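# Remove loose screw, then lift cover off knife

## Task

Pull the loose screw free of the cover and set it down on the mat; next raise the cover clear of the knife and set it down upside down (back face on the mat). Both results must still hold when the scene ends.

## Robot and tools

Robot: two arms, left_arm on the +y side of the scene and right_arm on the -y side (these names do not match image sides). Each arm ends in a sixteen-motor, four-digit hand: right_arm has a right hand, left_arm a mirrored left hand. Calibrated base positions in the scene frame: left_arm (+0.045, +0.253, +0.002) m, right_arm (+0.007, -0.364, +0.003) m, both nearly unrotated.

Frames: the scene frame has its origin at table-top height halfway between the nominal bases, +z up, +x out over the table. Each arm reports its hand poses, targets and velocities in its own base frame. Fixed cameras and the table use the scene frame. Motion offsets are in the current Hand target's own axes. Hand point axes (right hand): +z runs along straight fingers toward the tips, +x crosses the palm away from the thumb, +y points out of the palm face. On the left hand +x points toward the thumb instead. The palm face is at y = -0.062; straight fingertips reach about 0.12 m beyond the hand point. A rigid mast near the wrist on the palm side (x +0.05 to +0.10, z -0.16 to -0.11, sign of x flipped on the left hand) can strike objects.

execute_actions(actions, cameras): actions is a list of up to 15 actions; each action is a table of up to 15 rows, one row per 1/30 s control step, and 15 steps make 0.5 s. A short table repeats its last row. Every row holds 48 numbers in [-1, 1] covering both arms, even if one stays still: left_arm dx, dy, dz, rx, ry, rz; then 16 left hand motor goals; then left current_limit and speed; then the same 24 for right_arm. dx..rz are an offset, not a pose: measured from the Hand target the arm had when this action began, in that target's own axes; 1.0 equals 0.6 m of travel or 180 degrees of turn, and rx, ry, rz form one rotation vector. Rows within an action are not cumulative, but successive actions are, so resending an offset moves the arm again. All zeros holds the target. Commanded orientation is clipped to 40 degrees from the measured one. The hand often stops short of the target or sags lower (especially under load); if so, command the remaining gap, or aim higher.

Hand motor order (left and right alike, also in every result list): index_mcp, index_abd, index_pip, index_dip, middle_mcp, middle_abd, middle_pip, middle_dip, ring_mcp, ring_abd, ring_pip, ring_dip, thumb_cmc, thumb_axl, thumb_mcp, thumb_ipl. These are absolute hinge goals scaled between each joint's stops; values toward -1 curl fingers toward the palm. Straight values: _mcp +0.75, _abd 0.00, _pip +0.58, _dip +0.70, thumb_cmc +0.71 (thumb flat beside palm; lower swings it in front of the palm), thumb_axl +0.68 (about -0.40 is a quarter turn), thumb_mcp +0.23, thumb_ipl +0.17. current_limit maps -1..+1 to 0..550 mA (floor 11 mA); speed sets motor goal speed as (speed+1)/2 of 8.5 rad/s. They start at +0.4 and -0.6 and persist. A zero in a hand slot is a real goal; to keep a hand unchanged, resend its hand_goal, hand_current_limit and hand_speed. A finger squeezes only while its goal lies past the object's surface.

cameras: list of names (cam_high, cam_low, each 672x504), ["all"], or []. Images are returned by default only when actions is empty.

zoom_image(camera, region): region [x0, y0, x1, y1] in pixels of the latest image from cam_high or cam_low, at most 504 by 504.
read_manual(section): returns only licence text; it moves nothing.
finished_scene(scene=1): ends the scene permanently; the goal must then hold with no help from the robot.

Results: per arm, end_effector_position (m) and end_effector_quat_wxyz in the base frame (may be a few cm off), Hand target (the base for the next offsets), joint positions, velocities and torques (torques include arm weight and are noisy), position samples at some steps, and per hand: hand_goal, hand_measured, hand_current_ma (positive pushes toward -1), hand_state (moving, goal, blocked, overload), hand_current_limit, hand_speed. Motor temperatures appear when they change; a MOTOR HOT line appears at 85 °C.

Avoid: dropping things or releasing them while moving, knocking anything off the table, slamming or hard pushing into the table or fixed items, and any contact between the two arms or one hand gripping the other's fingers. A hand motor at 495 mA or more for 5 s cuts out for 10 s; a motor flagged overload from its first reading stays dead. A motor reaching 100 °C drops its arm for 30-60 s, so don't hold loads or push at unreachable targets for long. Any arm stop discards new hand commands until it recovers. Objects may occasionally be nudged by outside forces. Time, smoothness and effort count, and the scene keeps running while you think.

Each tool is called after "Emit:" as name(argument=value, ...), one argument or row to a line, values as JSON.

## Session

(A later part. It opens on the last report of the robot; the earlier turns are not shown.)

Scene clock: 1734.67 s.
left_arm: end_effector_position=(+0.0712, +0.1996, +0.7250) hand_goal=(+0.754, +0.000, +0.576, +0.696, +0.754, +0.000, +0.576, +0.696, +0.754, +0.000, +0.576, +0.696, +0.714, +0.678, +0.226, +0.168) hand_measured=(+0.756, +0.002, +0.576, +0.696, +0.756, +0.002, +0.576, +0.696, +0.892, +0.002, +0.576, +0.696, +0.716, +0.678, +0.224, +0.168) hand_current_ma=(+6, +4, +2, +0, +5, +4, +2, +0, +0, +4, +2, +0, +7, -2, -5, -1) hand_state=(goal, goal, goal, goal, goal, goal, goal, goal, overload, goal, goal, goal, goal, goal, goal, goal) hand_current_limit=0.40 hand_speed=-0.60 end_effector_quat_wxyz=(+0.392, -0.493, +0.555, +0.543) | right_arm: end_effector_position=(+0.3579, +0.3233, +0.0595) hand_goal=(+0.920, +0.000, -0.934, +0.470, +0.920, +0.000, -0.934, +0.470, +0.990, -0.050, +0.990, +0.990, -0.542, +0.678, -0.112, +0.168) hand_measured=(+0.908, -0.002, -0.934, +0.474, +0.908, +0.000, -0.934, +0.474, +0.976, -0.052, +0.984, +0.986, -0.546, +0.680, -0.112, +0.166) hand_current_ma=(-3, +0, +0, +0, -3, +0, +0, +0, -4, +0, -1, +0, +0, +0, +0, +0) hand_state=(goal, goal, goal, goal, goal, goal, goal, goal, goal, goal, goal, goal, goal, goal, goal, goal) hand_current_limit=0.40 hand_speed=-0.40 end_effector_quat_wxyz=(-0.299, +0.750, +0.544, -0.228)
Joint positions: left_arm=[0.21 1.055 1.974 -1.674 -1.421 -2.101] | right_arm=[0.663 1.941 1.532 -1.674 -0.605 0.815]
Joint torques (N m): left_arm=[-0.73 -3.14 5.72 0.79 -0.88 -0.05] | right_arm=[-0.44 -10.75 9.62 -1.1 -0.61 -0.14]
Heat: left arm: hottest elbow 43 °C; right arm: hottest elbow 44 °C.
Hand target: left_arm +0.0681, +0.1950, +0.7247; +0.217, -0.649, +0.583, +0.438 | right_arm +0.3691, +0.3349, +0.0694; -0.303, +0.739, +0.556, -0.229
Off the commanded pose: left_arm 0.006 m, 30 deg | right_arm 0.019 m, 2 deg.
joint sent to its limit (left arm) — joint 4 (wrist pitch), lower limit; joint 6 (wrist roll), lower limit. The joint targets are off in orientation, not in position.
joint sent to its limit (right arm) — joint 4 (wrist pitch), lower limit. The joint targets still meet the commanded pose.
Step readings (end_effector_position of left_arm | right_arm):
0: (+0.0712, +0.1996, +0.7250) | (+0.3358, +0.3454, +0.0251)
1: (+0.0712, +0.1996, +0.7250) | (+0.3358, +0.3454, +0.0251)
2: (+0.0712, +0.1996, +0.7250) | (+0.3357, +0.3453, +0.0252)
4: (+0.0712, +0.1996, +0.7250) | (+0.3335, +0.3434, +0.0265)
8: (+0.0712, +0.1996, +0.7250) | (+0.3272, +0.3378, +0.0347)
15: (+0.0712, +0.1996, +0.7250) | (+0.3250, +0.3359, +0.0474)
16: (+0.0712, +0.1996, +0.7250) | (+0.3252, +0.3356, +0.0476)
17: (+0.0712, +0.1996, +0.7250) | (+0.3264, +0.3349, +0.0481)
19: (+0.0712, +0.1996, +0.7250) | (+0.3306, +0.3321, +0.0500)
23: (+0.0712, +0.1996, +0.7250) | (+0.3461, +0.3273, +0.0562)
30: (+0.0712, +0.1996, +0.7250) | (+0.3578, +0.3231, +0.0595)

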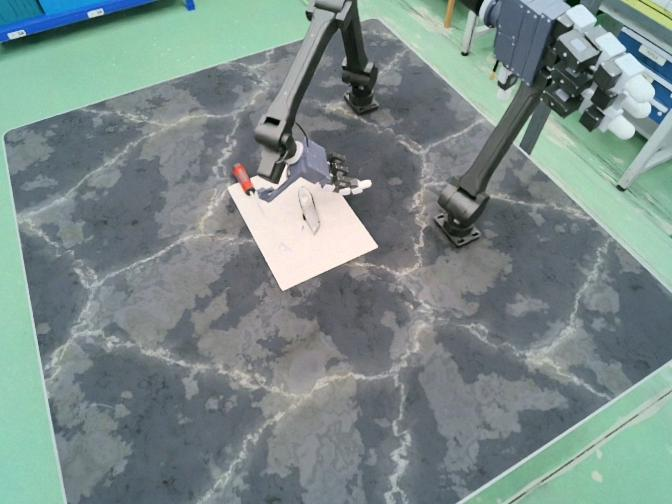

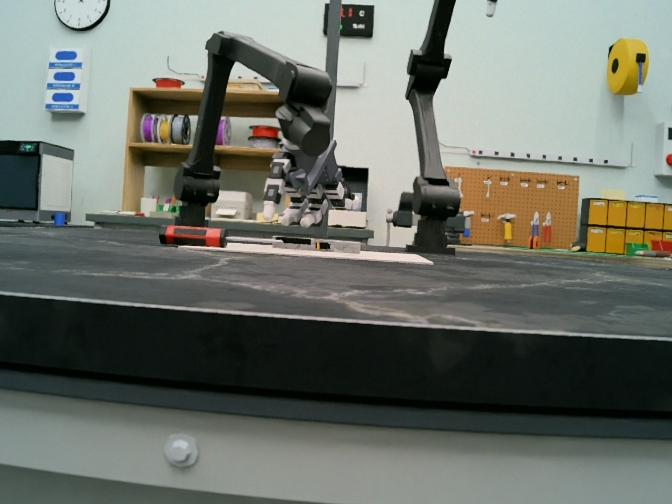

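Emit:
execute_actions(
  actions=[
    [[0,0,0,0,0,0,0.754,0,0.576,0.696,0.754,0,0.576,0.696,0.754,0,0.576,0.696,0.714,0.678,0.226,0.168,0.4,-0.6,0.0107,0.015,0.015,0,0,0,0.919,0,-0.934,0.47,0.919,0,-0.934,0.47,0.99,-0.05,0.99,0.99,-0.543,0.677,-0.112,0.168,0.4,-0.4],[0,0,0,0,0,0,0.754,0,0.576,0.696,0.754,0,0.576,0.696,0.754,0,0.576,0.696,0.714,0.678,0.226,0.168,0.4,-0.6,0.0107,0.0393,0.0393,0,0,0,0.919,0,-0.934,0.47,0.919,0,-0.934,0.47,0.99,-0.05,0.99,0.99,-0.543,0.677,-0.112,0.168,0.4,-0.4]],
  ],
  cameras=["all"],
)

Emit:
zoom_image(
  camera="cam_low",
  region=[258, 195, 358, 255],
)

Emit:
zoom_image(
  camera="cam_high",
  region=[270, 170, 350, 240],
)

Scene clock: 1756.93 s.
left_arm: end_effector_position=(+0.0712, +0.1996, +0.7250) hand_goal=(+0.754, +0.000, +0.576, +0.696, +0.754, +0.000, +0.576, +0.696, +0.754, +0.000, +0.576, +0.696, +0.714, +0.678, +0.226, +0.168) hand_measured=(+0.756, +0.002, +0.576, +0.696, +0.756, +0.002, +0.576, +0.696, +0.892, +0.002, +0.576, +0.696, +0.716, +0.678, +0.224, +0.168) hand_current_ma=(+6, +4, +2, +0, +5, +4, +2, +0, +0, +4, +2, +0, +7, -2, -5, -1) hand_state=(goal, goal, goal, goal, goal, goal, goal, goal, overload, goal, goal, goal, goal, goal, goal, goal) hand_current_limit=0.40 hand_speed=-0.60 end_effector_quat_wxyz=(+0.392, -0.493, +0.555, +0.543) | right_arm: end_effector_position=(+0.3568, +0.3237, +0.0288) hand_goal=(+0.920, +0.000, -0.934, +0.470, +0.920, +0.000, -0.934, +0.470, +0.990, -0.050, +0.990, +0.990, -0.542, +0.678, -0.112, +0.168) hand_measured=(+0.908, -0.002, -0.934, +0.474, +0.908, +0.000, -0.934, +0.474, +0.976, -0.052, +0.984, +0.986, -0.544, +0.680, -0.112, +0.166) hand_current_ma=(-3, +0, +0, +0, -3, +0, +0, +0, -4, +0, -1, +0, +0, +0, +0, +0) hand_state=(goal, goal, goal, goal, goal, goal, goal, goal, goal, goal, goal, goal, goal, goal, goal, goal) hand_current_limit=0.40 hand_speed=-0.40 end_effector_quat_wxyz=(-0.300, +0.746, +0.538, -0.253)
Joint positions: left_arm=[0.21 1.055 1.974 -1.674 -1.421 -2.101] | right_arm=[0.664 2.011 1.54 -1.671 -0.606 0.802]
Joint torques (N m): left_arm=[-1.26 -3.43 5.7 0.98 -0.91 -0.07] | right_arm=[0.03 -11.58 9.01 -0.2 -0.71 -0.16]
Heat: left arm: hottest elbow 43 °C; right arm: hottest elbow 46 °C.
Hand target: left_arm +0.0681, +0.1950, +0.7247; +0.217, -0.649, +0.583, +0.438 | right_arm +0.3711, +0.3410, +0.0360; -0.303, +0.739, +0.556, -0.229
Off the commanded pose: left_arm 0.006 m, 30 deg | right_arm 0.024 m, 4 deg.
joint sent to its limit (left arm) — joint 4 (wrist pitch), lower limit; joint 6 (wrist roll), lower limit. The joint targets are off in orientation, not in position.
Step readings (end_effector_position of left_arm | right_arm):
0: (+0.0712, +0.1996, +0.7250) | (+0.3580, +0.3233, +0.0595)
1: (+0.0712, +0.1996, +0.7250) | (+0.3580, +0.3233, +0.0595)
2: (+0.0712, +0.1996, +0.7250) | (+0.3580, +0.3234, +0.0591)
4: (+0.0712, +0.1996, +0.7250) | (+0.3591, +0.3243, +0.0570)
8: (+0.0712, +0.1996, +0.7250) | (+0.3581, +0.3245, +0.0429)
15: (+0.0712, +0.1996, +0.7250) | (+0.3567, +0.3236, +0.0288)

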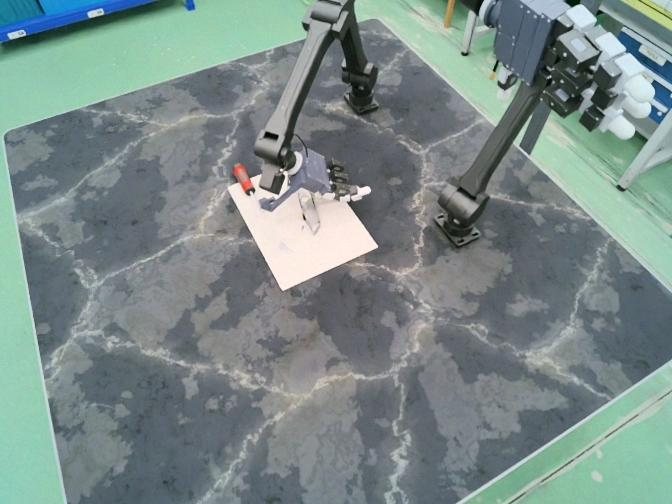

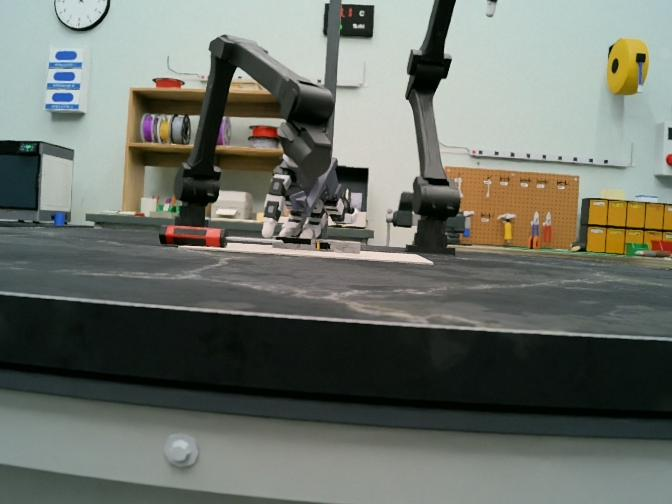

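Scaled by 5.040 from the camera's 672x504 image, which has a finer 960x720 frame.

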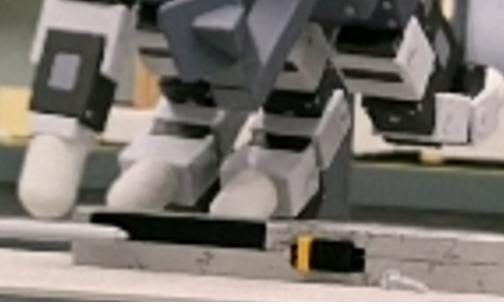

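Scaled by 6.300 from the camera's 672x504 image, which has a finer 960x720 frame.

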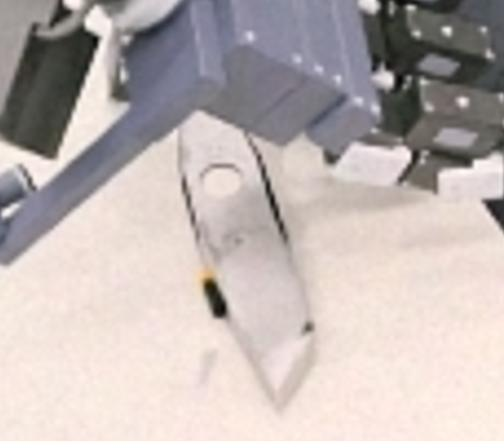

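Emit:
execute_actions(
  actions=[
    [[0,0,0,0,0,0,0.754,0,0.576,0.696,0.754,0,0.576,0.696,0.754,0,0.576,0.696,0.714,0.678,0.226,0.168,0.4,-0.6,0.0191,-0.0088,-0.0006,0,0,0,0.919,0,-0.934,0.47,0.919,0,-0.934,0.47,0.99,-0.05,0.99,0.99,-0.543,0.677,-0.112,0.168,0.4,-0.4]],
  ],
  cameras=[],
)

Scene clock: 1794.50 s.
left_arm: end_effector_position=(+0.0712, +0.1996, +0.7250) hand_goal=(+0.754, +0.000, +0.576, +0.696, +0.754, +0.000, +0.576, +0.696, +0.754, +0.000, +0.576, +0.696, +0.714, +0.678, +0.226, +0.168) hand_measured=(+0.756, +0.002, +0.576, +0.696, +0.756, +0.002, +0.576, +0.696, +0.892, +0.002, +0.576, +0.696, +0.716, +0.678, +0.224, +0.168) hand_current_ma=(+6, +4, +2, +0, +5, +4, +2, +0, +0, +4, +2, +0, +7, -2, -5, -1) hand_state=(goal, goal, goal, goal, goal, goal, goal, goal, overload, goal, goal, goal, goal, goal, goal, goal) hand_current_limit=0.40 hand_speed=-0.60 end_effector_quat_wxyz=(+0.392, -0.493, +0.555, +0.543) | right_arm: end_effector_position=(+0.3577, +0.3394, +0.0354) hand_goal=(+0.920, +0.000, -0.934, +0.470, +0.920, +0.000, -0.934, +0.470, +0.990, -0.050, +0.990, +0.990, -0.542, +0.678, -0.112, +0.168) hand_measured=(+0.908, -0.002, -0.934, +0.474, +0.908, +0.000, -0.934, +0.474, +0.976, -0.052, +0.984, +0.986, -0.544, +0.680, -0.112, +0.166) hand_current_ma=(-3, +0, +0, +0, -3, +0, +0, +0, -4, +0, -1, +0, +0, +0, +0, +0) hand_state=(goal, goal, goal, goal, goal, goal, goal, goal, goal, goal, goal, goal, goal, goal, goal, goal) hand_current_limit=0.40 hand_speed=-0.40 end_effector_quat_wxyz=(-0.302, +0.740, +0.549, -0.243)
Joint positions: left_arm=[0.21 1.055 1.974 -1.674 -1.421 -2.101] | right_arm=[0.684 2.011 1.567 -1.671 -0.615 0.802]
Joint torques (N m): left_arm=[-0.79 -2.02 5.6 0.66 -0.91 0.01] | right_arm=[-0.38 -10.87 9.46 -0.49 -0.72 0.02]
Heat: left arm: hottest elbow 43 °C; right arm: hottest elbow 48 °C.
Hand target: left_arm +0.0681, +0.1950, +0.7247; +0.217, -0.649, +0.583, +0.438 | right_arm +0.3709, +0.3530, +0.0399; -0.303, +0.739, +0.556, -0.229
Off the commanded pose: left_arm 0.006 m, 30 deg | right_arm 0.019 m, 2 deg.
joint sent to its limit (left arm) — joint 4 (wrist pitch), lower limit; joint 6 (wrist roll), lower limit. The joint targets are off in orientation, not in position.
Step readings (end_effector_position of left_arm | right_arm):
0: (+0.0712, +0.1996, +0.7250) | (+0.3568, +0.3237, +0.0288)
1: (+0.0712, +0.1996, +0.7250) | (+0.3568, +0.3237, +0.0288)
2: (+0.0712, +0.1996, +0.7250) | (+0.3567, +0.3241, +0.0289)
4: (+0.0712, +0.1996, +0.7250) | (+0.3570, +0.3262, +0.0299)
8: (+0.0712, +0.1996, +0.7250) | (+0.3585, +0.3345, +0.0339)
15: (+0.0712, +0.1996, +0.7250) | (+0.3577, +0.3394, +0.0354)
No camera images: "cameras" was empty.

Emit:
execute_actions(
  actions=[
    [[0,0,0,0,0,0,0.754,0,0.576,0.696,0.754,0,0.576,0.696,0.754,0,0.576,0.696,0.714,0.678,0.226,0.168,0.4,-0.6,0.0125,0.0047,-0.0047,0,0,0,0.919,0,-0.934,0.47,0.919,0,-0.934,0.47,0.99,-0.05,0.99,0.99,-0.543,0.677,-0.112,0.168,0.4,-0.4]],
  ],
  cameras=[],
)

Scene clock: 1824.93 s.
left_arm: end_effector_position=(+0.0712, +0.1996, +0.7250) hand_goal=(+0.754, +0.000, +0.576, +0.696, +0.754, +0.000, +0.576, +0.696, +0.754, +0.000, +0.576, +0.696, +0.714, +0.678, +0.226, +0.168) hand_measured=(+0.756, +0.002, +0.576, +0.696, +0.756, +0.002, +0.576, +0.696, +0.892, +0.002, +0.576, +0.696, +0.716, +0.678, +0.224, +0.168) hand_current_ma=(+6, +4, +2, +0, +5, +4, +2, +0, +0, +4, +2, +0, +7, -2, -5, -1) hand_state=(goal, goal, goal, goal, goal, goal, goal, goal, overload, goal, goal, goal, goal, goal, goal, goal) hand_current_limit=0.40 hand_speed=-0.60 end_effector_quat_wxyz=(+0.392, -0.493, +0.555, +0.543) | right_arm: end_effector_position=(+0.3663, +0.3465, +0.0340) hand_goal=(+0.920, +0.000, -0.934, +0.470, +0.920, +0.000, -0.934, +0.470, +0.990, -0.050, +0.990, +0.990, -0.542, +0.678, -0.112, +0.168) hand_measured=(+0.908, -0.002, -0.934, +0.474, +0.908, +0.000, -0.934, +0.474, +0.976, -0.052, +0.984, +0.986, -0.544, +0.680, -0.112, +0.166) hand_current_ma=(-3, +0, +0, +0, -3, +0, +0, +0, -4, +0, -1, +0, +0, +0, +0, +0) hand_state=(goal, goal, goal, goal, goal, goal, goal, goal, goal, goal, goal, goal, goal, goal, goal, goal) hand_current_limit=0.40 hand_speed=-0.40 end_effector_quat_wxyz=(-0.303, +0.740, +0.551, -0.238)
Joint positions: left_arm=[0.21 1.055 1.974 -1.674 -1.421 -2.101] | right_arm=[0.684 2.031 1.599 -1.671 -0.615 0.802]
Joint torques (N m): left_arm=[-0.97 -2.2 5.75 0.79 -0.91 -0.05] | right_arm=[-0.15 -11.11 9.66 -0.87 -0.75 0.05]
Heat: left arm: hottest elbow 43 °C; right arm: hottest elbow 48 °C.
Hand target: left_arm +0.0681, +0.1950, +0.7247; +0.217, -0.649, +0.583, +0.438 | right_arm +0.3768, +0.3592, +0.0400; -0.303, +0.739, +0.556, -0.228
Off the commanded pose: left_arm 0.006 m, 30 deg | right_arm 0.017 m, 1 deg.
joint sent to its limit (left arm) — joint 4 (wrist pitch), lower limit; joint 6 (wrist roll), lower limit. The joint targets are off in orientation, not in position.
Step readings (end_effector_position of left_arm | right_arm):
0: (+0.0712, +0.1996, +0.7250) | (+0.3577, +0.3394, +0.0354)
1: (+0.0712, +0.1996, +0.7250) | (+0.3577, +0.3394, +0.0354)
2: (+0.0712, +0.1996, +0.7250) | (+0.3582, +0.3398, +0.0354)
4: (+0.0712, +0.1996, +0.7250) | (+0.3605, +0.3416, +0.0353)
8: (+0.0712, +0.1996, +0.7250) | (+0.3653, +0.3457, +0.0347)
15: (+0.0712, +0.1996, +0.7250) | (+0.3661, +0.3463, +0.0338)
No camera images: "cameras" was empty.

Emit:
execute_actions(
  actions=[
    [[0,0,0,0,0,0,0.754,0,0.576,0.696,0.754,0,0.576,0.696,0.754,0,0.576,0.696,0.714,0.678,0.226,0.168,0.4,-0.6,0.0078,0.0162,0.0122,0,0,0,0.919,0,-0.934,0.47,0.919,0,-0.934,0.47,0.99,-0.05,0.99,0.99,-0.543,0.677,-0.112,0.168,0.4,-0.4]],
  ],
  cameras=["all"],
)

Emit:
zoom_image(
  camera="cam_low",
  region=[258, 195, 358, 255],
)

Emit:
zoom_image(
  camera="cam_high",
  region=[270, 170, 350, 240],
)

Scene clock: 1831.67 s.
left_arm: end_effector_position=(+0.0712, +0.1996, +0.7250) hand_goal=(+0.754, +0.000, +0.576, +0.696, +0.754, +0.000, +0.576, +0.696, +0.754, +0.000, +0.576, +0.696, +0.714, +0.678, +0.226, +0.168) hand_measured=(+0.756, +0.002, +0.576, +0.696, +0.756, +0.002, +0.576, +0.696, +0.892, +0.002, +0.576, +0.696, +0.716, +0.678, +0.224, +0.168) hand_current_ma=(+6, +4, +2, +0, +5, +4, +2, +0, +0, +4, +2, +0, +7, -2, -5, -1) hand_state=(goal, goal, goal, goal, goal, goal, goal, goal, overload, goal, goal, goal, goal, goal, goal, goal) hand_current_limit=0.40 hand_speed=-0.60 end_effector_quat_wxyz=(+0.392, -0.493, +0.555, +0.543) | right_arm: end_effector_position=(+0.3664, +0.3472, +0.0221) hand_goal=(+0.920, +0.000, -0.934, +0.470, +0.920, +0.000, -0.934, +0.470, +0.990, -0.050, +0.990, +0.990, -0.542, +0.678, -0.112, +0.168) hand_measured=(+0.908, -0.002, -0.934, +0.474, +0.908, +0.000, -0.934, +0.474, +0.976, -0.052, +0.984, +0.986, -0.544, +0.680, -0.112, +0.166) hand_current_ma=(-3, +0, +0, +0, -3, +0, +0, +0, -4, +0, -1, +0, +0, +0, +0, +0) hand_state=(goal, goal, goal, goal, goal, goal, goal, goal, goal, goal, goal, goal, goal, goal, goal, goal) hand_current_limit=0.40 hand_speed=-0.40 end_effector_quat_wxyz=(-0.302, +0.740, +0.548, -0.247)
Joint positions: left_arm=[0.21 1.055 1.974 -1.674 -1.421 -2.101] | right_arm=[0.685 2.06 1.608 -1.671 -0.616 0.802]
Joint torques (N m): left_arm=[-1.44 -2.73 5.72 0.8 -0.94 -0.05] | right_arm=[-0.09 -11.63 9.46 -0.27 -0.74 0.07]
Heat: left arm: hottest elbow 43 °C; right arm: hottest elbow 48 °C.
Hand target: left_arm +0.0681, +0.1950, +0.7247; +0.217, -0.649, +0.583, +0.438 | right_arm +0.3798, +0.3632, +0.0280; -0.303, +0.739, +0.556, -0.228
Off the commanded pose: left_arm 0.006 m, 30 deg | right_arm 0.022 m, 2 deg.
joint sent to its limit (left arm) — joint 4 (wrist pitch), lower limit; joint 6 (wrist roll), lower limit. The joint targets are off in orientation, not in position.
Step readings (end_effector_position of left_arm | right_arm):
0: (+0.0712, +0.1996, +0.7250) | (+0.3663, +0.3465, +0.0340)
1: (+0.0712, +0.1996, +0.7250) | (+0.3663, +0.3465, +0.0338)
2: (+0.0712, +0.1996, +0.7250) | (+0.3665, +0.3466, +0.0336)
4: (+0.0712, +0.1996, +0.7250) | (+0.3671, +0.3472, +0.0324)
8: (+0.0712, +0.1996, +0.7250) | (+0.3673, +0.3477, +0.0267)
15: (+0.0712, +0.1996, +0.7250) | (+0.3664, +0.3472, +0.0221)

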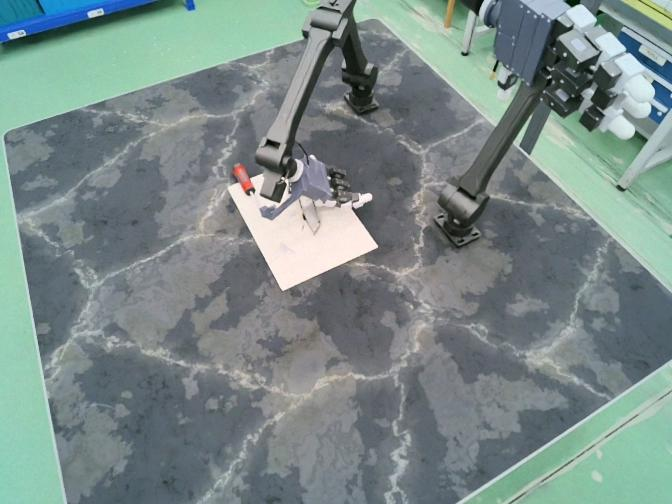

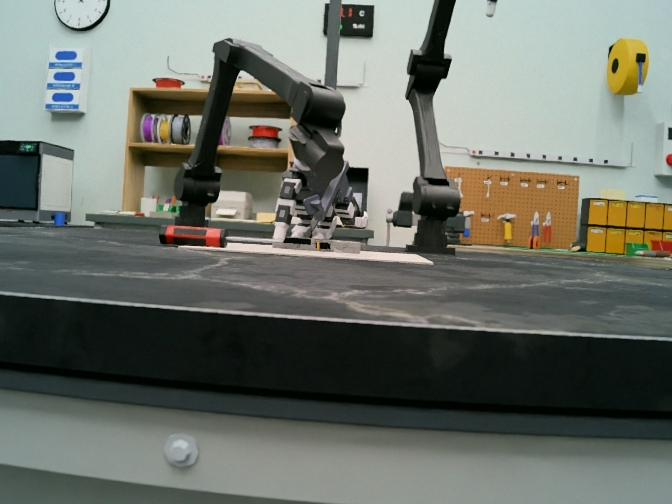

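Scaled by 5.040 from the camera's 672x504 image, which has a finer 960x720 frame.

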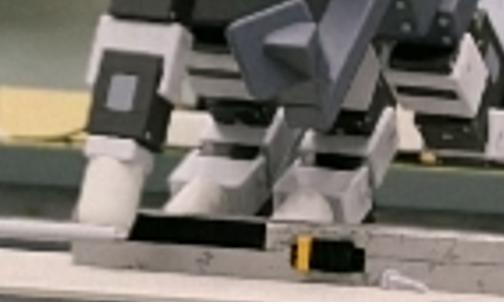

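Scaled by 6.300 from the camera's 672x504 image, which has a finer 960x720 frame.

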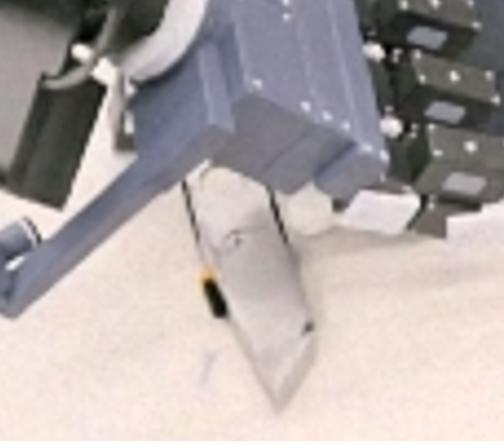

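Emit:
execute_actions(
  actions=[
    [[0,0,0,0,0,0,0.754,0,0.576,0.696,0.754,0,0.576,0.696,0.754,0,0.576,0.696,0.714,0.678,0.226,0.168,0.4,-0.6,0.003,0.005,-0.005,0,0,0,0.919,0,-0.934,0.47,0.919,0,-0.934,0.47,0.99,-0.05,0.99,0.99,-0.543,0.677,-0.24,0.168,0.2,-0.7]],
  ],
  cameras=["all"],
)

Emit:
zoom_image(
  camera="cam_low",
  region=[258, 195, 358, 255],
)

Emit:
zoom_image(
  camera="cam_high",
  region=[270, 170, 350, 240],
)

Scene clock: 1848.10 s.
left_arm: end_effector_position=(+0.0712, +0.1996, +0.7250) hand_goal=(+0.754, +0.000, +0.576, +0.696, +0.754, +0.000, +0.576, +0.696, +0.754, +0.000, +0.576, +0.696, +0.714, +0.678, +0.226, +0.168) hand_measured=(+0.756, +0.002, +0.576, +0.696, +0.756, +0.002, +0.576, +0.696, +0.892, +0.002, +0.576, +0.696, +0.716, +0.678, +0.224, +0.168) hand_current_ma=(+6, +4, +2, +0, +5, +4, +2, +0, +0, +4, +2, +0, +7, -2, -5, -1) hand_state=(goal, goal, goal, goal, goal, goal, goal, goal, overload, goal, goal, goal, goal, goal, goal, goal) hand_current_limit=0.40 hand_speed=-0.60 end_effector_quat_wxyz=(+0.392, -0.493, +0.555, +0.543) | right_arm: end_effector_position=(+0.3711, +0.3511, +0.0234) hand_goal=(+0.920, +0.000, -0.934, +0.470, +0.920, +0.000, -0.934, +0.470, +0.990, -0.050, +0.990, +0.990, -0.542, +0.678, -0.240, +0.168) hand_measured=(+0.908, -0.002, -0.934, +0.474, +0.908, +0.000, -0.934, +0.474, +0.976, -0.052, +0.984, +0.986, -0.544, +0.680, -0.238, +0.166) hand_current_ma=(-3, +0, +0, +0, -3, +0, +0, +0, -4, +0, -1, +0, +0, +0, +0, +0) hand_state=(goal, goal, goal, goal, goal, goal, goal, goal, goal, goal, goal, goal, goal, goal, goal, goal) hand_current_limit=0.20 hand_speed=-0.70 end_effector_quat_wxyz=(-0.303, +0.740, +0.550, -0.242)
Joint positions: left_arm=[0.21 1.055 1.974 -1.674 -1.421 -2.101] | right_arm=[0.685 2.066 1.624 -1.671 -0.616 0.802]
Joint torques (N m): left_arm=[-0.85 -2.73 5.63 0.84 -0.92 -0.04] | right_arm=[-0.5 -11.34 9.55 -0.58 -0.66 0.02]
Heat: left arm: hottest elbow 43 °C; right arm: hottest elbow 49 °C.
Hand target: left_arm +0.0681, +0.1950, +0.7247; +0.217, -0.649, +0.583, +0.438 | right_arm +0.3844, +0.3637, +0.0281; -0.303, +0.739, +0.556, -0.228
Off the commanded pose: left_arm 0.006 m, 30 deg | right_arm 0.019 m, 2 deg.
joint sent to its limit (left arm) — joint 4 (wrist pitch), lower limit; joint 6 (wrist roll), lower limit. The joint targets are off in orientation, not in position.
Step readings (end_effector_position of left_arm | right_arm):
0: (+0.0712, +0.1996, +0.7250) | (+0.3664, +0.3472, +0.0221)
1: (+0.0712, +0.1996, +0.7250) | (+0.3664, +0.3472, +0.0221)
2: (+0.0712, +0.1996, +0.7250) | (+0.3665, +0.3473, +0.0222)
4: (+0.0712, +0.1996, +0.7250) | (+0.3676, +0.3482, +0.0226)
8: (+0.0712, +0.1996, +0.7250) | (+0.3705, +0.3506, +0.0240)
15: (+0.0712, +0.1996, +0.7250) | (+0.3712, +0.3512, +0.0241)

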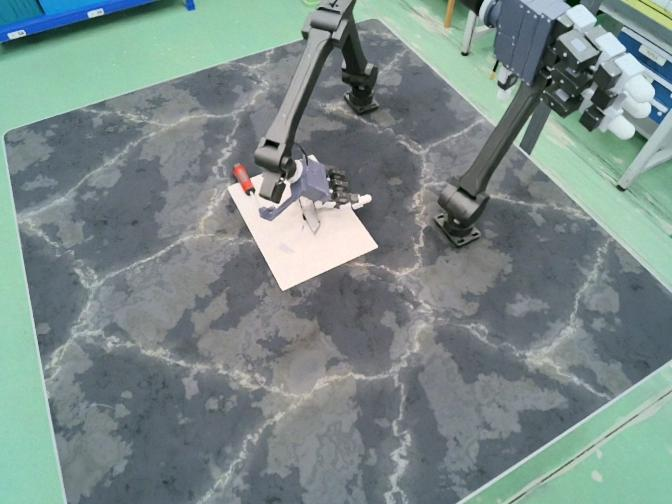

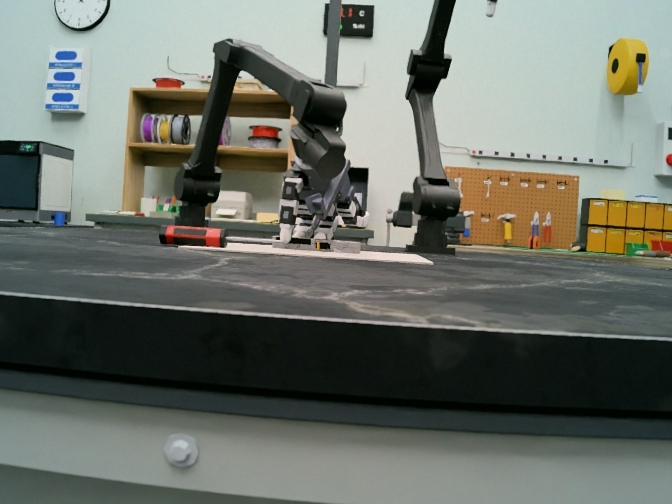

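Scaled by 5.040 from the camera's 672x504 image, which has a finer 960x720 frame.

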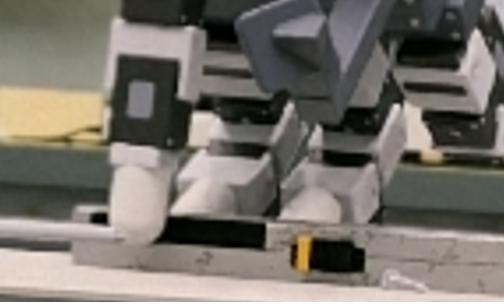

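Scaled by 6.300 from the camera's 672x504 image, which has a finer 960x720 frame.

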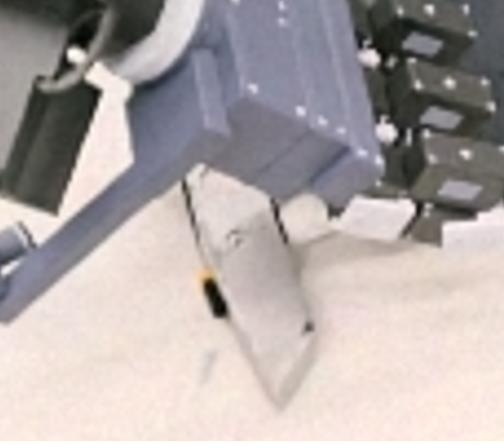

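Emit:
execute_actions(
  actions=[
    [[0,0,0,0,0,0,0.754,0,0.576,0.696,0.754,0,0.576,0.696,0.754,0,0.576,0.696,0.714,0.678,0.226,0.168,0.4,-0.6,0,0,0,0,0,0,0.919,0,-0.934,0.47,0.919,0,-0.934,0.47,0.99,-0.05,0.99,0.99,-0.543,0.677,-0.34,0.168,0.0,-0.7]],
  ],
  cameras=["all"],
)

Emit:
zoom_image(
  camera="cam_low",
  region=[258, 195, 358, 255],
)

Emit:
zoom_image(
  camera="cam_high",
  region=[270, 170, 350, 240],
)

Scene clock: 1862.30 s.
left_arm: end_effector_position=(+0.0712, +0.1996, +0.7250) hand_goal=(+0.754, +0.000, +0.576, +0.696, +0.754, +0.000, +0.576, +0.696, +0.754, +0.000, +0.576, +0.696, +0.714, +0.678, +0.226, +0.168) hand_measured=(+0.756, +0.002, +0.576, +0.696, +0.756, +0.002, +0.576, +0.696, +0.892, +0.002, +0.576, +0.696, +0.716, +0.678, +0.224, +0.168) hand_current_ma=(+6, +4, +2, +0, +5, +4, +2, +0, +0, +4, +2, +0, +7, -2, -5, -1) hand_state=(goal, goal, goal, goal, goal, goal, goal, goal, overload, goal, goal, goal, goal, goal, goal, goal) hand_current_limit=0.40 hand_speed=-0.60 end_effector_quat_wxyz=(+0.392, -0.493, +0.555, +0.543) | right_arm: end_effector_position=(+0.3720, +0.3514, +0.0239) hand_goal=(+0.920, +0.000, -0.934, +0.470, +0.920, +0.000, -0.934, +0.470, +0.990, -0.050, +0.990, +0.990, -0.542, +0.678, -0.340, +0.168) hand_measured=(+0.912, -0.002, -0.934, +0.474, +0.930, +0.000, -0.928, +0.472, +0.976, -0.052, +0.984, +0.986, -0.536, +0.684, -0.282, +0.180) hand_current_ma=(-1, +0, +0, +0, +2, +0, +1, +0, -4, +0, -1, +0, +1, +1, +85, +4) hand_state=(goal, goal, goal, goal, goal, goal, goal, goal, goal, goal, goal, goal, goal, goal, blocked, goal) hand_current_limit=0.00 hand_speed=-0.70 end_effector_quat_wxyz=(-0.302, +0.740, +0.550, -0.241)
Joint positions: left_arm=[0.21 1.055 1.974 -1.674 -1.421 -2.101] | right_arm=[0.684 2.066 1.627 -1.671 -0.615 0.802]
Joint torques (N m): left_arm=[-0.56 -2.67 5.38 0.88 -0.89 -0.1] | right_arm=[-0.44 -11.46 9.4 -0.58 -0.7 0.02]
Heat: left arm: hottest elbow 43 °C; right arm: hottest elbow 50 °C.
Hand target: left_arm +0.0681, +0.1950, +0.7247; +0.217, -0.649, +0.583, +0.438 | right_arm +0.3844, +0.3637, +0.0280; -0.303, +0.739, +0.556, -0.228
Off the commanded pose: left_arm 0.006 m, 30 deg | right_arm 0.018 m, 2 deg.
joint sent to its limit (left arm) — joint 4 (wrist pitch), lower limit; joint 6 (wrist roll), lower limit. The joint targets are off in orientation, not in position.
Step readings (end_effector_position of left_arm | right_arm):
0: (+0.0712, +0.1996, +0.7250) | (+0.3711, +0.3511, +0.0234)
1: (+0.0712, +0.1996, +0.7250) | (+0.3711, +0.3511, +0.0234)
2: (+0.0712, +0.1996, +0.7250) | (+0.3711, +0.3510, +0.0234)
4: (+0.0712, +0.1996, +0.7250) | (+0.3715, +0.3512, +0.0236)
8: (+0.0712, +0.1996, +0.7250) | (+0.3720, +0.3514, +0.0239)
15: (+0.0712, +0.1996, +0.7250) | (+0.3720, +0.3514, +0.0239)

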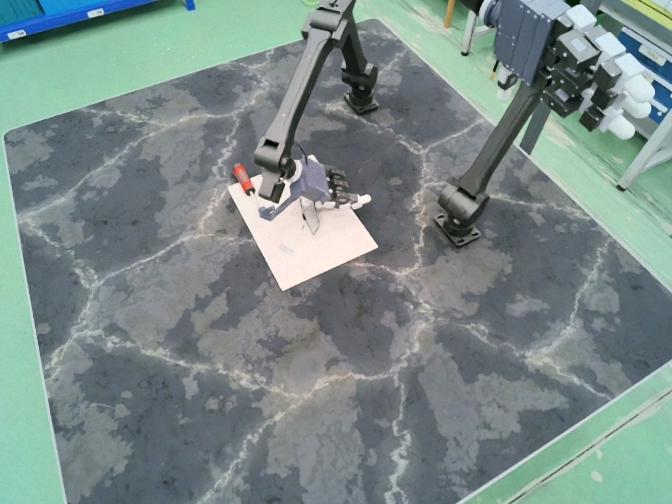

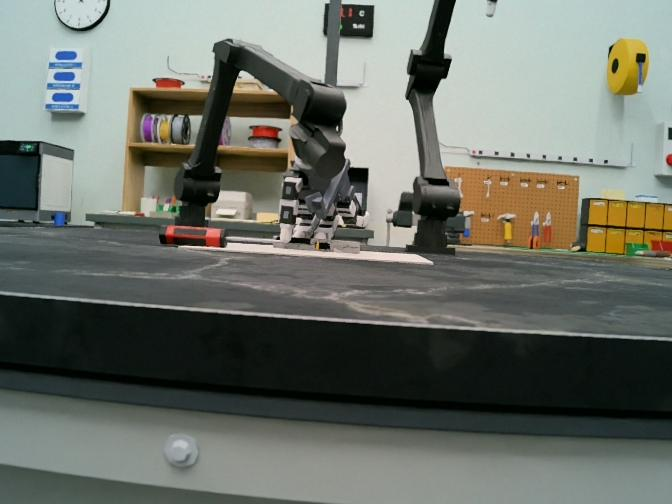

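Scaled by 5.040 from the camera's 672x504 image, which has a finer 960x720 frame.

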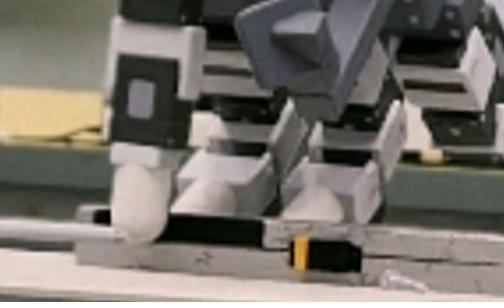

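Scaled by 6.300 from the camera's 672x504 image, which has a finer 960x720 frame.

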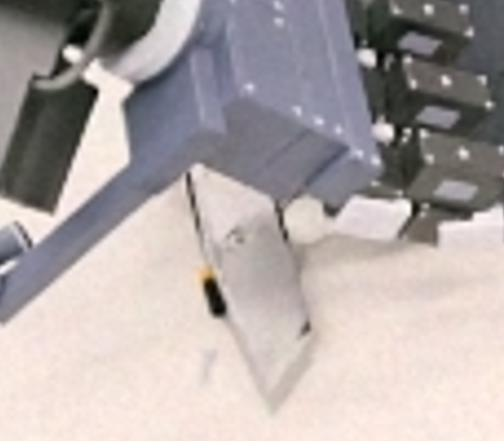

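Emit:
execute_actions(
  actions=[
    [[0,0,0,0,0,0,0.754,0,0.576,0.696,0.754,0,0.576,0.696,0.754,0,0.576,0.696,0.714,0.678,0.226,0.168,0.4,-0.6,0,0,0,0,0,0,0.9,0,-0.934,0.44,0.9,0,-0.934,0.44,0.99,-0.05,0.99,0.99,-0.543,0.677,-0.42,0.168,0.2,-0.7]],
    [[0,0,0,0,0,0,0.754,0,0.576,0.696,0.754,0,0.576,0.696,0.754,0,0.576,0.696,0.714,0.678,0.226,0.168,0.4,-0.6,0,0,0,0,0,0,0.89,0,-0.934,0.4,0.89,0,-0.934,0.4,0.99,-0.05,0.99,0.99,-0.543,0.677,-0.48,0.168,0.2,-0.7]],
  ],
  cameras=["all"],
)

Emit:
zoom_image(
  camera="cam_low",
  region=[258, 195, 358, 255],
)

Emit:
zoom_image(
  camera="cam_high",
  region=[270, 170, 350, 240],
)

Scene clock: 1877.30 s.
left_arm: end_effector_position=(+0.0712, +0.1996, +0.7250) hand_goal=(+0.754, +0.000, +0.576, +0.696, +0.754, +0.000, +0.576, +0.696, +0.754, +0.000, +0.576, +0.696, +0.714, +0.678, +0.226, +0.168) hand_measured=(+0.756, +0.002, +0.576, +0.696, +0.756, +0.002, +0.576, +0.696, +0.892, +0.002, +0.576, +0.696, +0.716, +0.678, +0.224, +0.168) hand_current_ma=(+6, +4, +2, +0, +5, +4, +2, +0, +0, +4, +2, +0, +7, -2, -5, -1) hand_state=(goal, goal, goal, goal, goal, goal, goal, goal, overload, goal, goal, goal, goal, goal, goal, goal) hand_current_limit=0.40 hand_speed=-0.60 end_effector_quat_wxyz=(+0.392, -0.493, +0.555, +0.543) | right_arm: end_effector_position=(+0.3719, +0.3513, +0.0232) hand_goal=(+0.890, +0.000, -0.934, +0.400, +0.890, +0.000, -0.934, +0.400, +0.990, -0.050, +0.990, +0.990, -0.542, +0.678, -0.480, +0.168) hand_measured=(+0.912, +0.000, -0.918, +0.418, +0.930, +0.002, -0.916, +0.422, +0.976, -0.052, +0.984, +0.986, -0.534, +0.684, -0.296, +0.196) hand_current_ma=(+9, +0, +5, +6, +28, +0, +5, +9, -4, +0, -1, +0, +1, +1, +330, +23) hand_state=(blocked, goal, goal, goal, blocked, goal, goal, blocked, goal, goal, goal, goal, goal, goal, blocked, blocked) hand_current_limit=0.20 hand_speed=-0.70 end_effector_quat_wxyz=(-0.302, +0.740, +0.550, -0.242)
Joint positions: left_arm=[0.21 1.055 1.974 -1.674 -1.421 -2.101] | right_arm=[0.684 2.067 1.627 -1.671 -0.615 0.802]
Joint torques (N m): left_arm=[-1.08 -3.02 5.67 0.92 -0.91 -0.06] | right_arm=[-0.44 -11.58 9.39 -0.55 -0.7 0.02]
Heat: left arm: hottest elbow 43 °C; right arm: hottest elbow 51 °C.
Hand target: left_arm +0.0681, +0.1950, +0.7247; +0.217, -0.649, +0.583, +0.438 | right_arm +0.3844, +0.3637, +0.0280; -0.303, +0.739, +0.556, -0.228
Off the commanded pose: left_arm 0.006 m, 30 deg | right_arm 0.018 m, 2 deg.
joint sent to its limit (left arm) — joint 4 (wrist pitch), lower limit; joint 6 (wrist roll), lower limit. The joint targets are off in orientation, not in position.
Step readings (end_effector_position of left_arm | right_arm):
0: (+0.0712, +0.1996, +0.7250) | (+0.3720, +0.3514, +0.0239)
1: (+0.0712, +0.1996, +0.7250) | (+0.3720, +0.3514, +0.0239)
2: (+0.0712, +0.1996, +0.7250) | (+0.3720, +0.3514, +0.0237)
4: (+0.0712, +0.1996, +0.7250) | (+0.3720, +0.3514, +0.0237)
8: (+0.0712, +0.1996, +0.7250) | (+0.3720, +0.3514, +0.0237)
15: (+0.0712, +0.1996, +0.7250) | (+0.3720, +0.3514, +0.0237)
16: (+0.0712, +0.1996, +0.7250) | (+0.3720, +0.3514, +0.0237)
17: (+0.0712, +0.1996, +0.7250) | (+0.3720, +0.3513, +0.0235)
19: (+0.0712, +0.1996, +0.7250) | (+0.3719, +0.3513, +0.0234)
23: (+0.0712, +0.1996, +0.7250) | (+0.3719, +0.3513, +0.0232)
30: (+0.0712, +0.1996, +0.7250) | (+0.3719, +0.3513, +0.0232)

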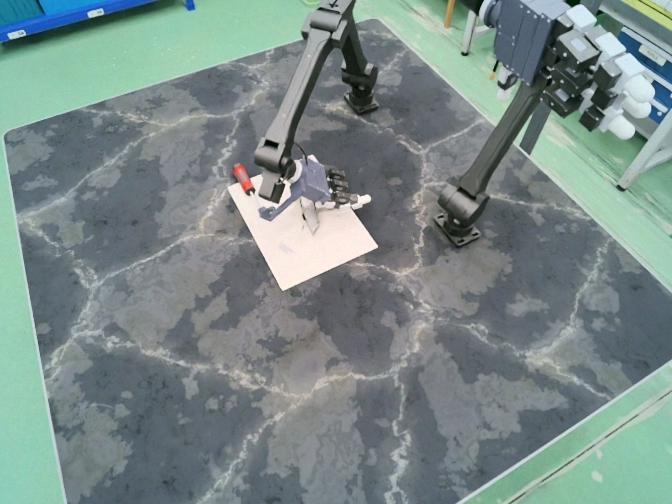

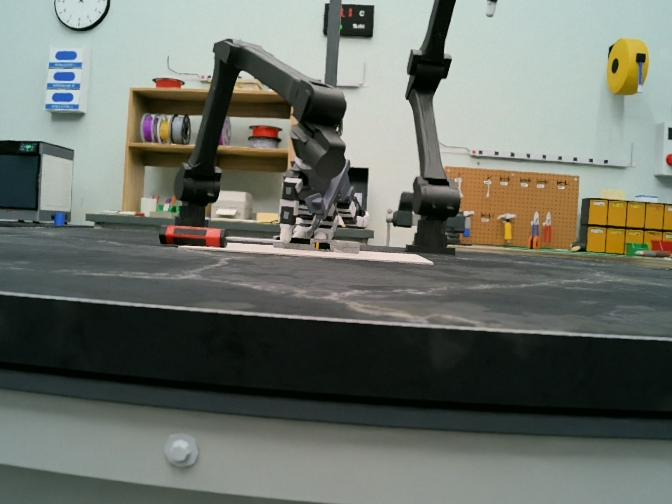

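Scaled by 5.040 from the camera's 672x504 image, which has a finer 960x720 frame.

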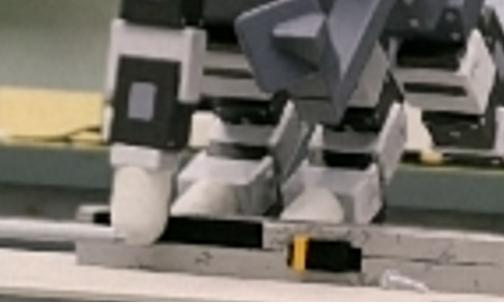

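Scaled by 6.300 from the camera's 672x504 image, which has a finer 960x720 frame.

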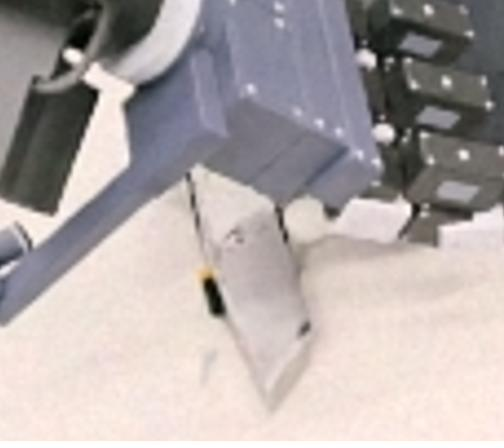

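Emit:
execute_actions(
  actions=[
    [[0,0,0,0,0,0,0.754,0,0.576,0.696,0.754,0,0.576,0.696,0.754,0,0.576,0.696,0.714,0.678,0.226,0.168,0.4,-0.6,0.0036,-0.006,-0.0096,0,0,0,0.89,0,-0.934,0.4,0.89,0,-0.934,0.4,0.99,-0.05,0.99,0.99,-0.543,0.677,-0.48,0.168,0.2,-0.7],[0,0,0,0,0,0,0.754,0,0.576,0.696,0.754,0,0.576,0.696,0.754,0,0.576,0.696,0.714,0.678,0.226,0.168,0.4,-0.6,0.0072,-0.012,-0.019,0,0,0,0.89,0,-0.934,0.4,0.89,0,-0.934,0.4,0.99,-0.05,0.99,0.99,-0.543,0.677,-0.48,0.168,0.2,-0.7],[0,0,0,0,0,0,0.754,0,0.576,0.696,0.754,0,0.576,0.696,0.754,0,0.576,0.696,0.714,0.678,0.226,0.168,0.4,-0.6,0.0108,-0.0185,-0.0287,0,0,0,0.89,0,-0.934,0.4,0.89,0,-0.934,0.4,0.99,-0.05,0.99,0.99,-0.543,0.677,-0.48,0.168,0.2,-0.7]],
  ],
  cameras=["all"],
)

Emit:
zoom_image(
  camera="cam_low",
  region=[258, 195, 358, 255],
)

Emit:
zoom_image(
  camera="cam_high",
  region=[270, 170, 350, 240],
)

Scene clock: 1896.27 s.
left_arm: end_effector_position=(+0.0712, +0.1996, +0.7250) hand_goal=(+0.754, +0.000, +0.576, +0.696, +0.754, +0.000, +0.576, +0.696, +0.754, +0.000, +0.576, +0.696, +0.714, +0.678, +0.226, +0.168) hand_measured=(+0.756, +0.002, +0.576, +0.696, +0.756, +0.002, +0.576, +0.696, +0.892, +0.002, +0.576, +0.696, +0.716, +0.678, +0.224, +0.168) hand_current_ma=(+6, +4, +2, +0, +5, +4, +2, +0, +0, +4, +2, +0, +7, -2, -5, -1) hand_state=(goal, goal, goal, goal, goal, goal, goal, goal, overload, goal, goal, goal, goal, goal, goal, goal) hand_current_limit=0.40 hand_speed=-0.60 end_effector_quat_wxyz=(+0.392, -0.493, +0.555, +0.543) | right_arm: end_effector_position=(+0.3789, +0.3569, +0.0305) hand_goal=(+0.890, +0.000, -0.934, +0.400, +0.890, +0.000, -0.934, +0.400, +0.990, -0.050, +0.990, +0.990, -0.542, +0.678, -0.480, +0.168) hand_measured=(+0.914, +0.000, -0.914, +0.414, +0.918, +0.002, -0.914, +0.422, +0.976, -0.052, +0.984, +0.986, -0.530, +0.688, -0.298, +0.196) hand_current_ma=(+11, +0, +6, +3, +15, +0, +7, +8, -4, +0, -1, +0, +3, +3, +330, +23) hand_state=(blocked, goal, goal, goal, blocked, goal, blocked, blocked, goal, goal, goal, goal, goal, goal, blocked, blocked) hand_current_limit=0.20 hand_speed=-0.70 end_effector_quat_wxyz=(-0.303, +0.740, +0.553, -0.233)
Joint positions: left_arm=[0.21 1.055 1.974 -1.674 -1.421 -2.101] | right_arm=[0.684 2.067 1.653 -1.677 -0.615 0.803]
Joint torques (N m): left_arm=[-1.2 -2.84 5.74 0.84 -0.9 -0.08] | right_arm=[-0.21 -13.22 9.78 -1.02 -0.68 0.19]
Heat: left arm: hottest elbow 43 °C; right arm: hottest elbow 51 °C.
Hand target: left_arm +0.0681, +0.1950, +0.7247; +0.217, -0.649, +0.583, +0.438 | right_arm +0.3902, +0.3688, +0.0481; -0.303, +0.739, +0.556, -0.228
Off the commanded pose: left_arm 0.006 m, 30 deg | right_arm 0.024 m, 1 deg.
joint sent to its limit (left arm) — joint 4 (wrist pitch), lower limit; joint 6 (wrist roll), lower limit. The joint targets are off in orientation, not in position.
joint sent to its limit (right arm) — joint 4 (wrist pitch), lower limit. The joint targets still meet the commanded pose.
Step readings (end_effector_position of left_arm | right_arm):
0: (+0.0712, +0.1996, +0.7250) | (+0.3719, +0.3513, +0.0232)
1: (+0.0712, +0.1996, +0.7250) | (+0.3719, +0.3513, +0.0232)
2: (+0.0712, +0.1996, +0.7250) | (+0.3720, +0.3514, +0.0233)
4: (+0.0712, +0.1996, +0.7250) | (+0.3726, +0.3519, +0.0237)
8: (+0.0712, +0.1996, +0.7250) | (+0.3752, +0.3540, +0.0268)
15: (+0.0712, +0.1996, +0.7250) | (+0.3785, +0.3566, +0.0302)

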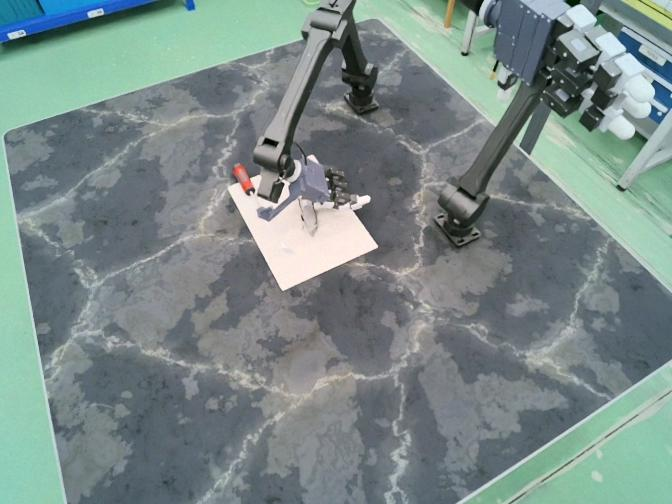

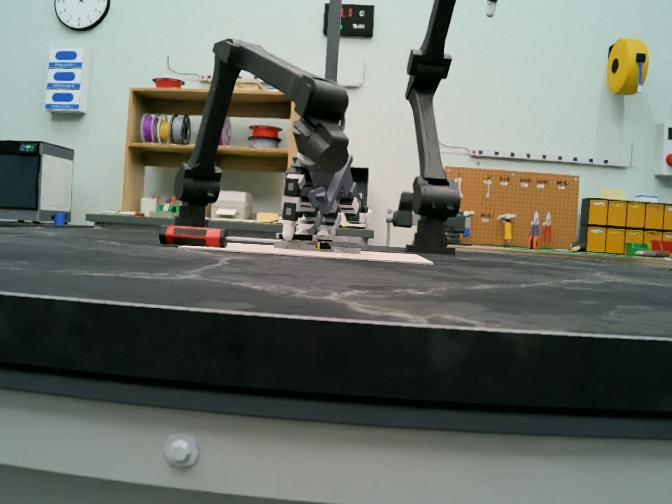

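Scaled by 5.040 from the camera's 672x504 image, which has a finer 960x720 frame.

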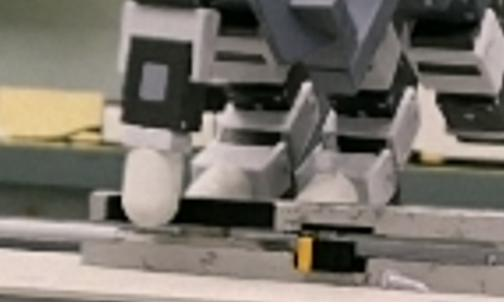

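Scaled by 6.300 from the camera's 672x504 image, which has a finer 960x720 frame.

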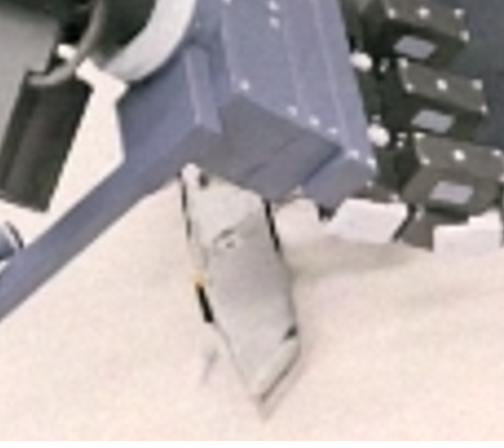

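Emit:
execute_actions(
  actions=[
    [[0,0,0,0,0,0,0.754,0,0.576,0.696,0.754,0,0.576,0.696,0.754,0,0.576,0.696,0.714,0.678,0.226,0.168,0.4,-0.6,0,-0.02,-0.02,0,0,0,0.89,0,-0.934,0.4,0.89,0,-0.934,0.4,0.99,-0.05,0.99,0.99,-0.543,0.677,-0.48,0.168,0.2,-0.7],[0,0,0,0,0,0,0.754,0,0.576,0.696,0.754,0,0.576,0.696,0.754,0,0.576,0.696,0.714,0.678,0.226,0.168,0.4,-0.6,0,-0.04,-0.04,0,0,0,0.89,0,-0.934,0.4,0.89,0,-0.934,0.4,0.99,-0.05,0.99,0.99,-0.543,0.677,-0.48,0.168,0.2,-0.7],[0,0,0,0,0,0,0.754,0,0.576,0.696,0.754,0,0.576,0.696,0.754,0,0.576,0.696,0.714,0.678,0.226,0.168,0.4,-0.6,0,-0.0589,-0.0589,0,0,0,0.89,0,-0.934,0.4,0.89,0,-0.934,0.4,0.99,-0.05,0.99,0.99,-0.543,0.677,-0.48,0.168,0.2,-0.7]],
  ],
  cameras=["all"],
)

Emit:
zoom_image(
  camera="cam_low",
  region=[258, 175, 368, 255],
)

Emit:
zoom_image(
  camera="cam_high",
  region=[270, 170, 350, 240],
)

Scene clock: 1907.87 s.
left_arm: end_effector_position=(+0.0712, +0.1996, +0.7250) hand_goal=(+0.754, +0.000, +0.576, +0.696, +0.754, +0.000, +0.576, +0.696, +0.754, +0.000, +0.576, +0.696, +0.714, +0.678, +0.226, +0.168) hand_measured=(+0.756, +0.002, +0.576, +0.696, +0.756, +0.002, +0.576, +0.696, +0.892, +0.002, +0.576, +0.696, +0.716, +0.678, +0.224, +0.168) hand_current_ma=(+6, +4, +2, +0, +5, +4, +2, +0, +0, +4, +2, +0, +7, -2, -5, -1) hand_state=(goal, goal, goal, goal, goal, goal, goal, goal, overload, goal, goal, goal, goal, goal, goal, goal) hand_current_limit=0.40 hand_speed=-0.60 end_effector_quat_wxyz=(+0.392, -0.493, +0.555, +0.543) | right_arm: end_effector_position=(+0.3815, +0.3577, +0.0750) hand_goal=(+0.890, +0.000, -0.934, +0.400, +0.890, +0.000, -0.934, +0.400, +0.990, -0.050, +0.990, +0.990, -0.542, +0.678, -0.480, +0.168) hand_measured=(+0.914, +0.000, -0.914, +0.414, +0.918, +0.002, -0.914, +0.420, +0.976, -0.052, +0.984, +0.986, -0.530, +0.688, -0.298, +0.196) hand_current_ma=(+11, +0, +6, +3, +15, +0, +7, +7, -4, +0, -1, +0, +3, +3, +330, +23) hand_state=(blocked, goal, goal, goal, blocked, goal, blocked, blocked, goal, goal, goal, goal, goal, goal, blocked, blocked) hand_current_limit=0.20 hand_speed=-0.70 end_effector_quat_wxyz=(-0.298, +0.753, +0.551, -0.200)
Joint positions: left_arm=[0.21 1.055 1.974 -1.674 -1.421 -2.101] | right_arm=[0.686 1.98 1.653 -1.677 -0.614 0.855]
Joint torques (N m): left_arm=[-0.15 -3.55 5.81 0.88 -0.88 -0.03] | right_arm=[0.03 -13.27 9.83 -0.88 -0.65 0.19]
Motor temperatures (°C): left_arm=[28 30 43 28 32 28] | right_arm=[29 41 52 31 29 30]
Heat: left arm: hottest elbow 43 °C; right arm: hottest elbow 52 °C.
Hand target: left_arm +0.0681, +0.1950, +0.7247; +0.217, -0.649, +0.583, +0.438 | right_arm +0.3899, +0.3689, +0.0980; -0.303, +0.739, +0.556, -0.229
Off the commanded pose: left_arm 0.006 m, 30 deg | right_arm 0.027 m, 4 deg.
joint sent to its limit (left arm) — joint 4 (wrist pitch), lower limit; joint 6 (wrist roll), lower limit. The joint targets are off in orientation, not in position.
joint sent to its limit (right arm) — joint 4 (wrist pitch), lower limit. The joint targets are off in orientation, not in position.
Step readings (end_effector_position of left_arm | right_arm):
0: (+0.0712, +0.1996, +0.7250) | (+0.3789, +0.3569, +0.0305)
1: (+0.0712, +0.1996, +0.7250) | (+0.3788, +0.3569, +0.0305)
2: (+0.0712, +0.1996, +0.7250) | (+0.3788, +0.3568, +0.0305)
4: (+0.0712, +0.1996, +0.7250) | (+0.3787, +0.3564, +0.0315)
8: (+0.0712, +0.1996, +0.7250) | (+0.3793, +0.3571, +0.0453)
15: (+0.0712, +0.1996, +0.7250) | (+0.3817, +0.3583, +0.0741)

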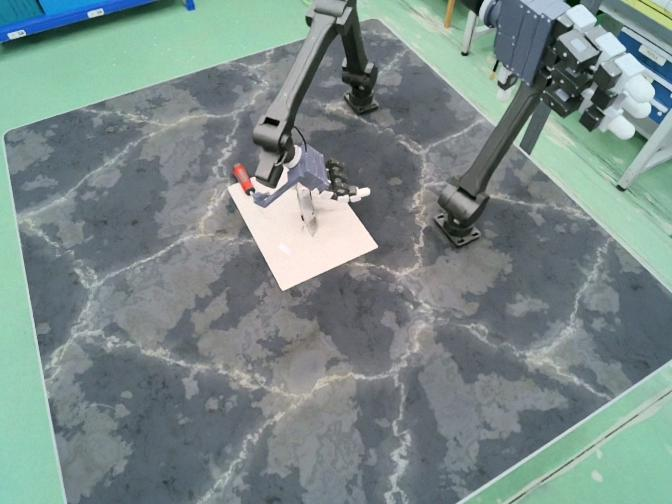

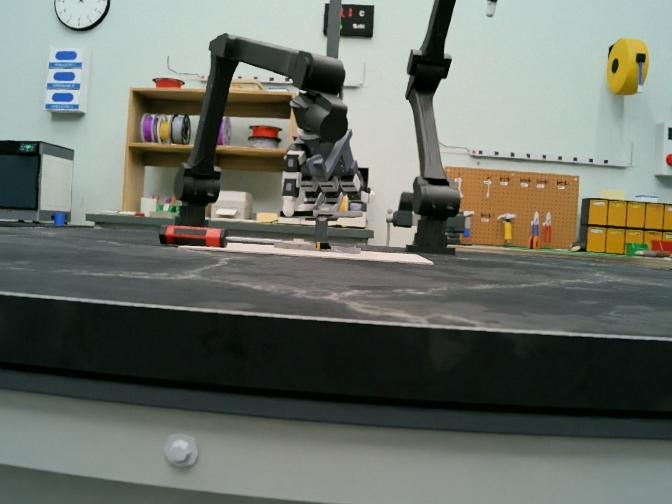

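Scaled by 4.582 from the camera's 672x504 image, which has a finer 960x720 frame.

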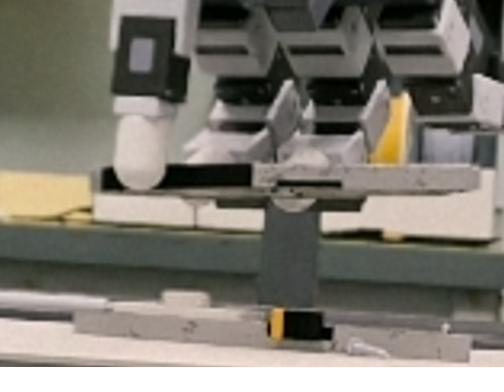

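Scaled by 6.300 from the camera's 672x504 image, which has a finer 960x720 frame.

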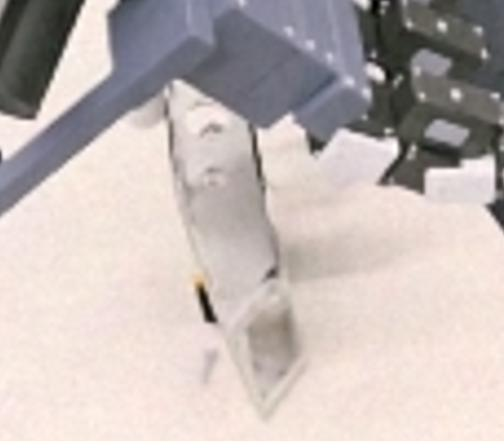

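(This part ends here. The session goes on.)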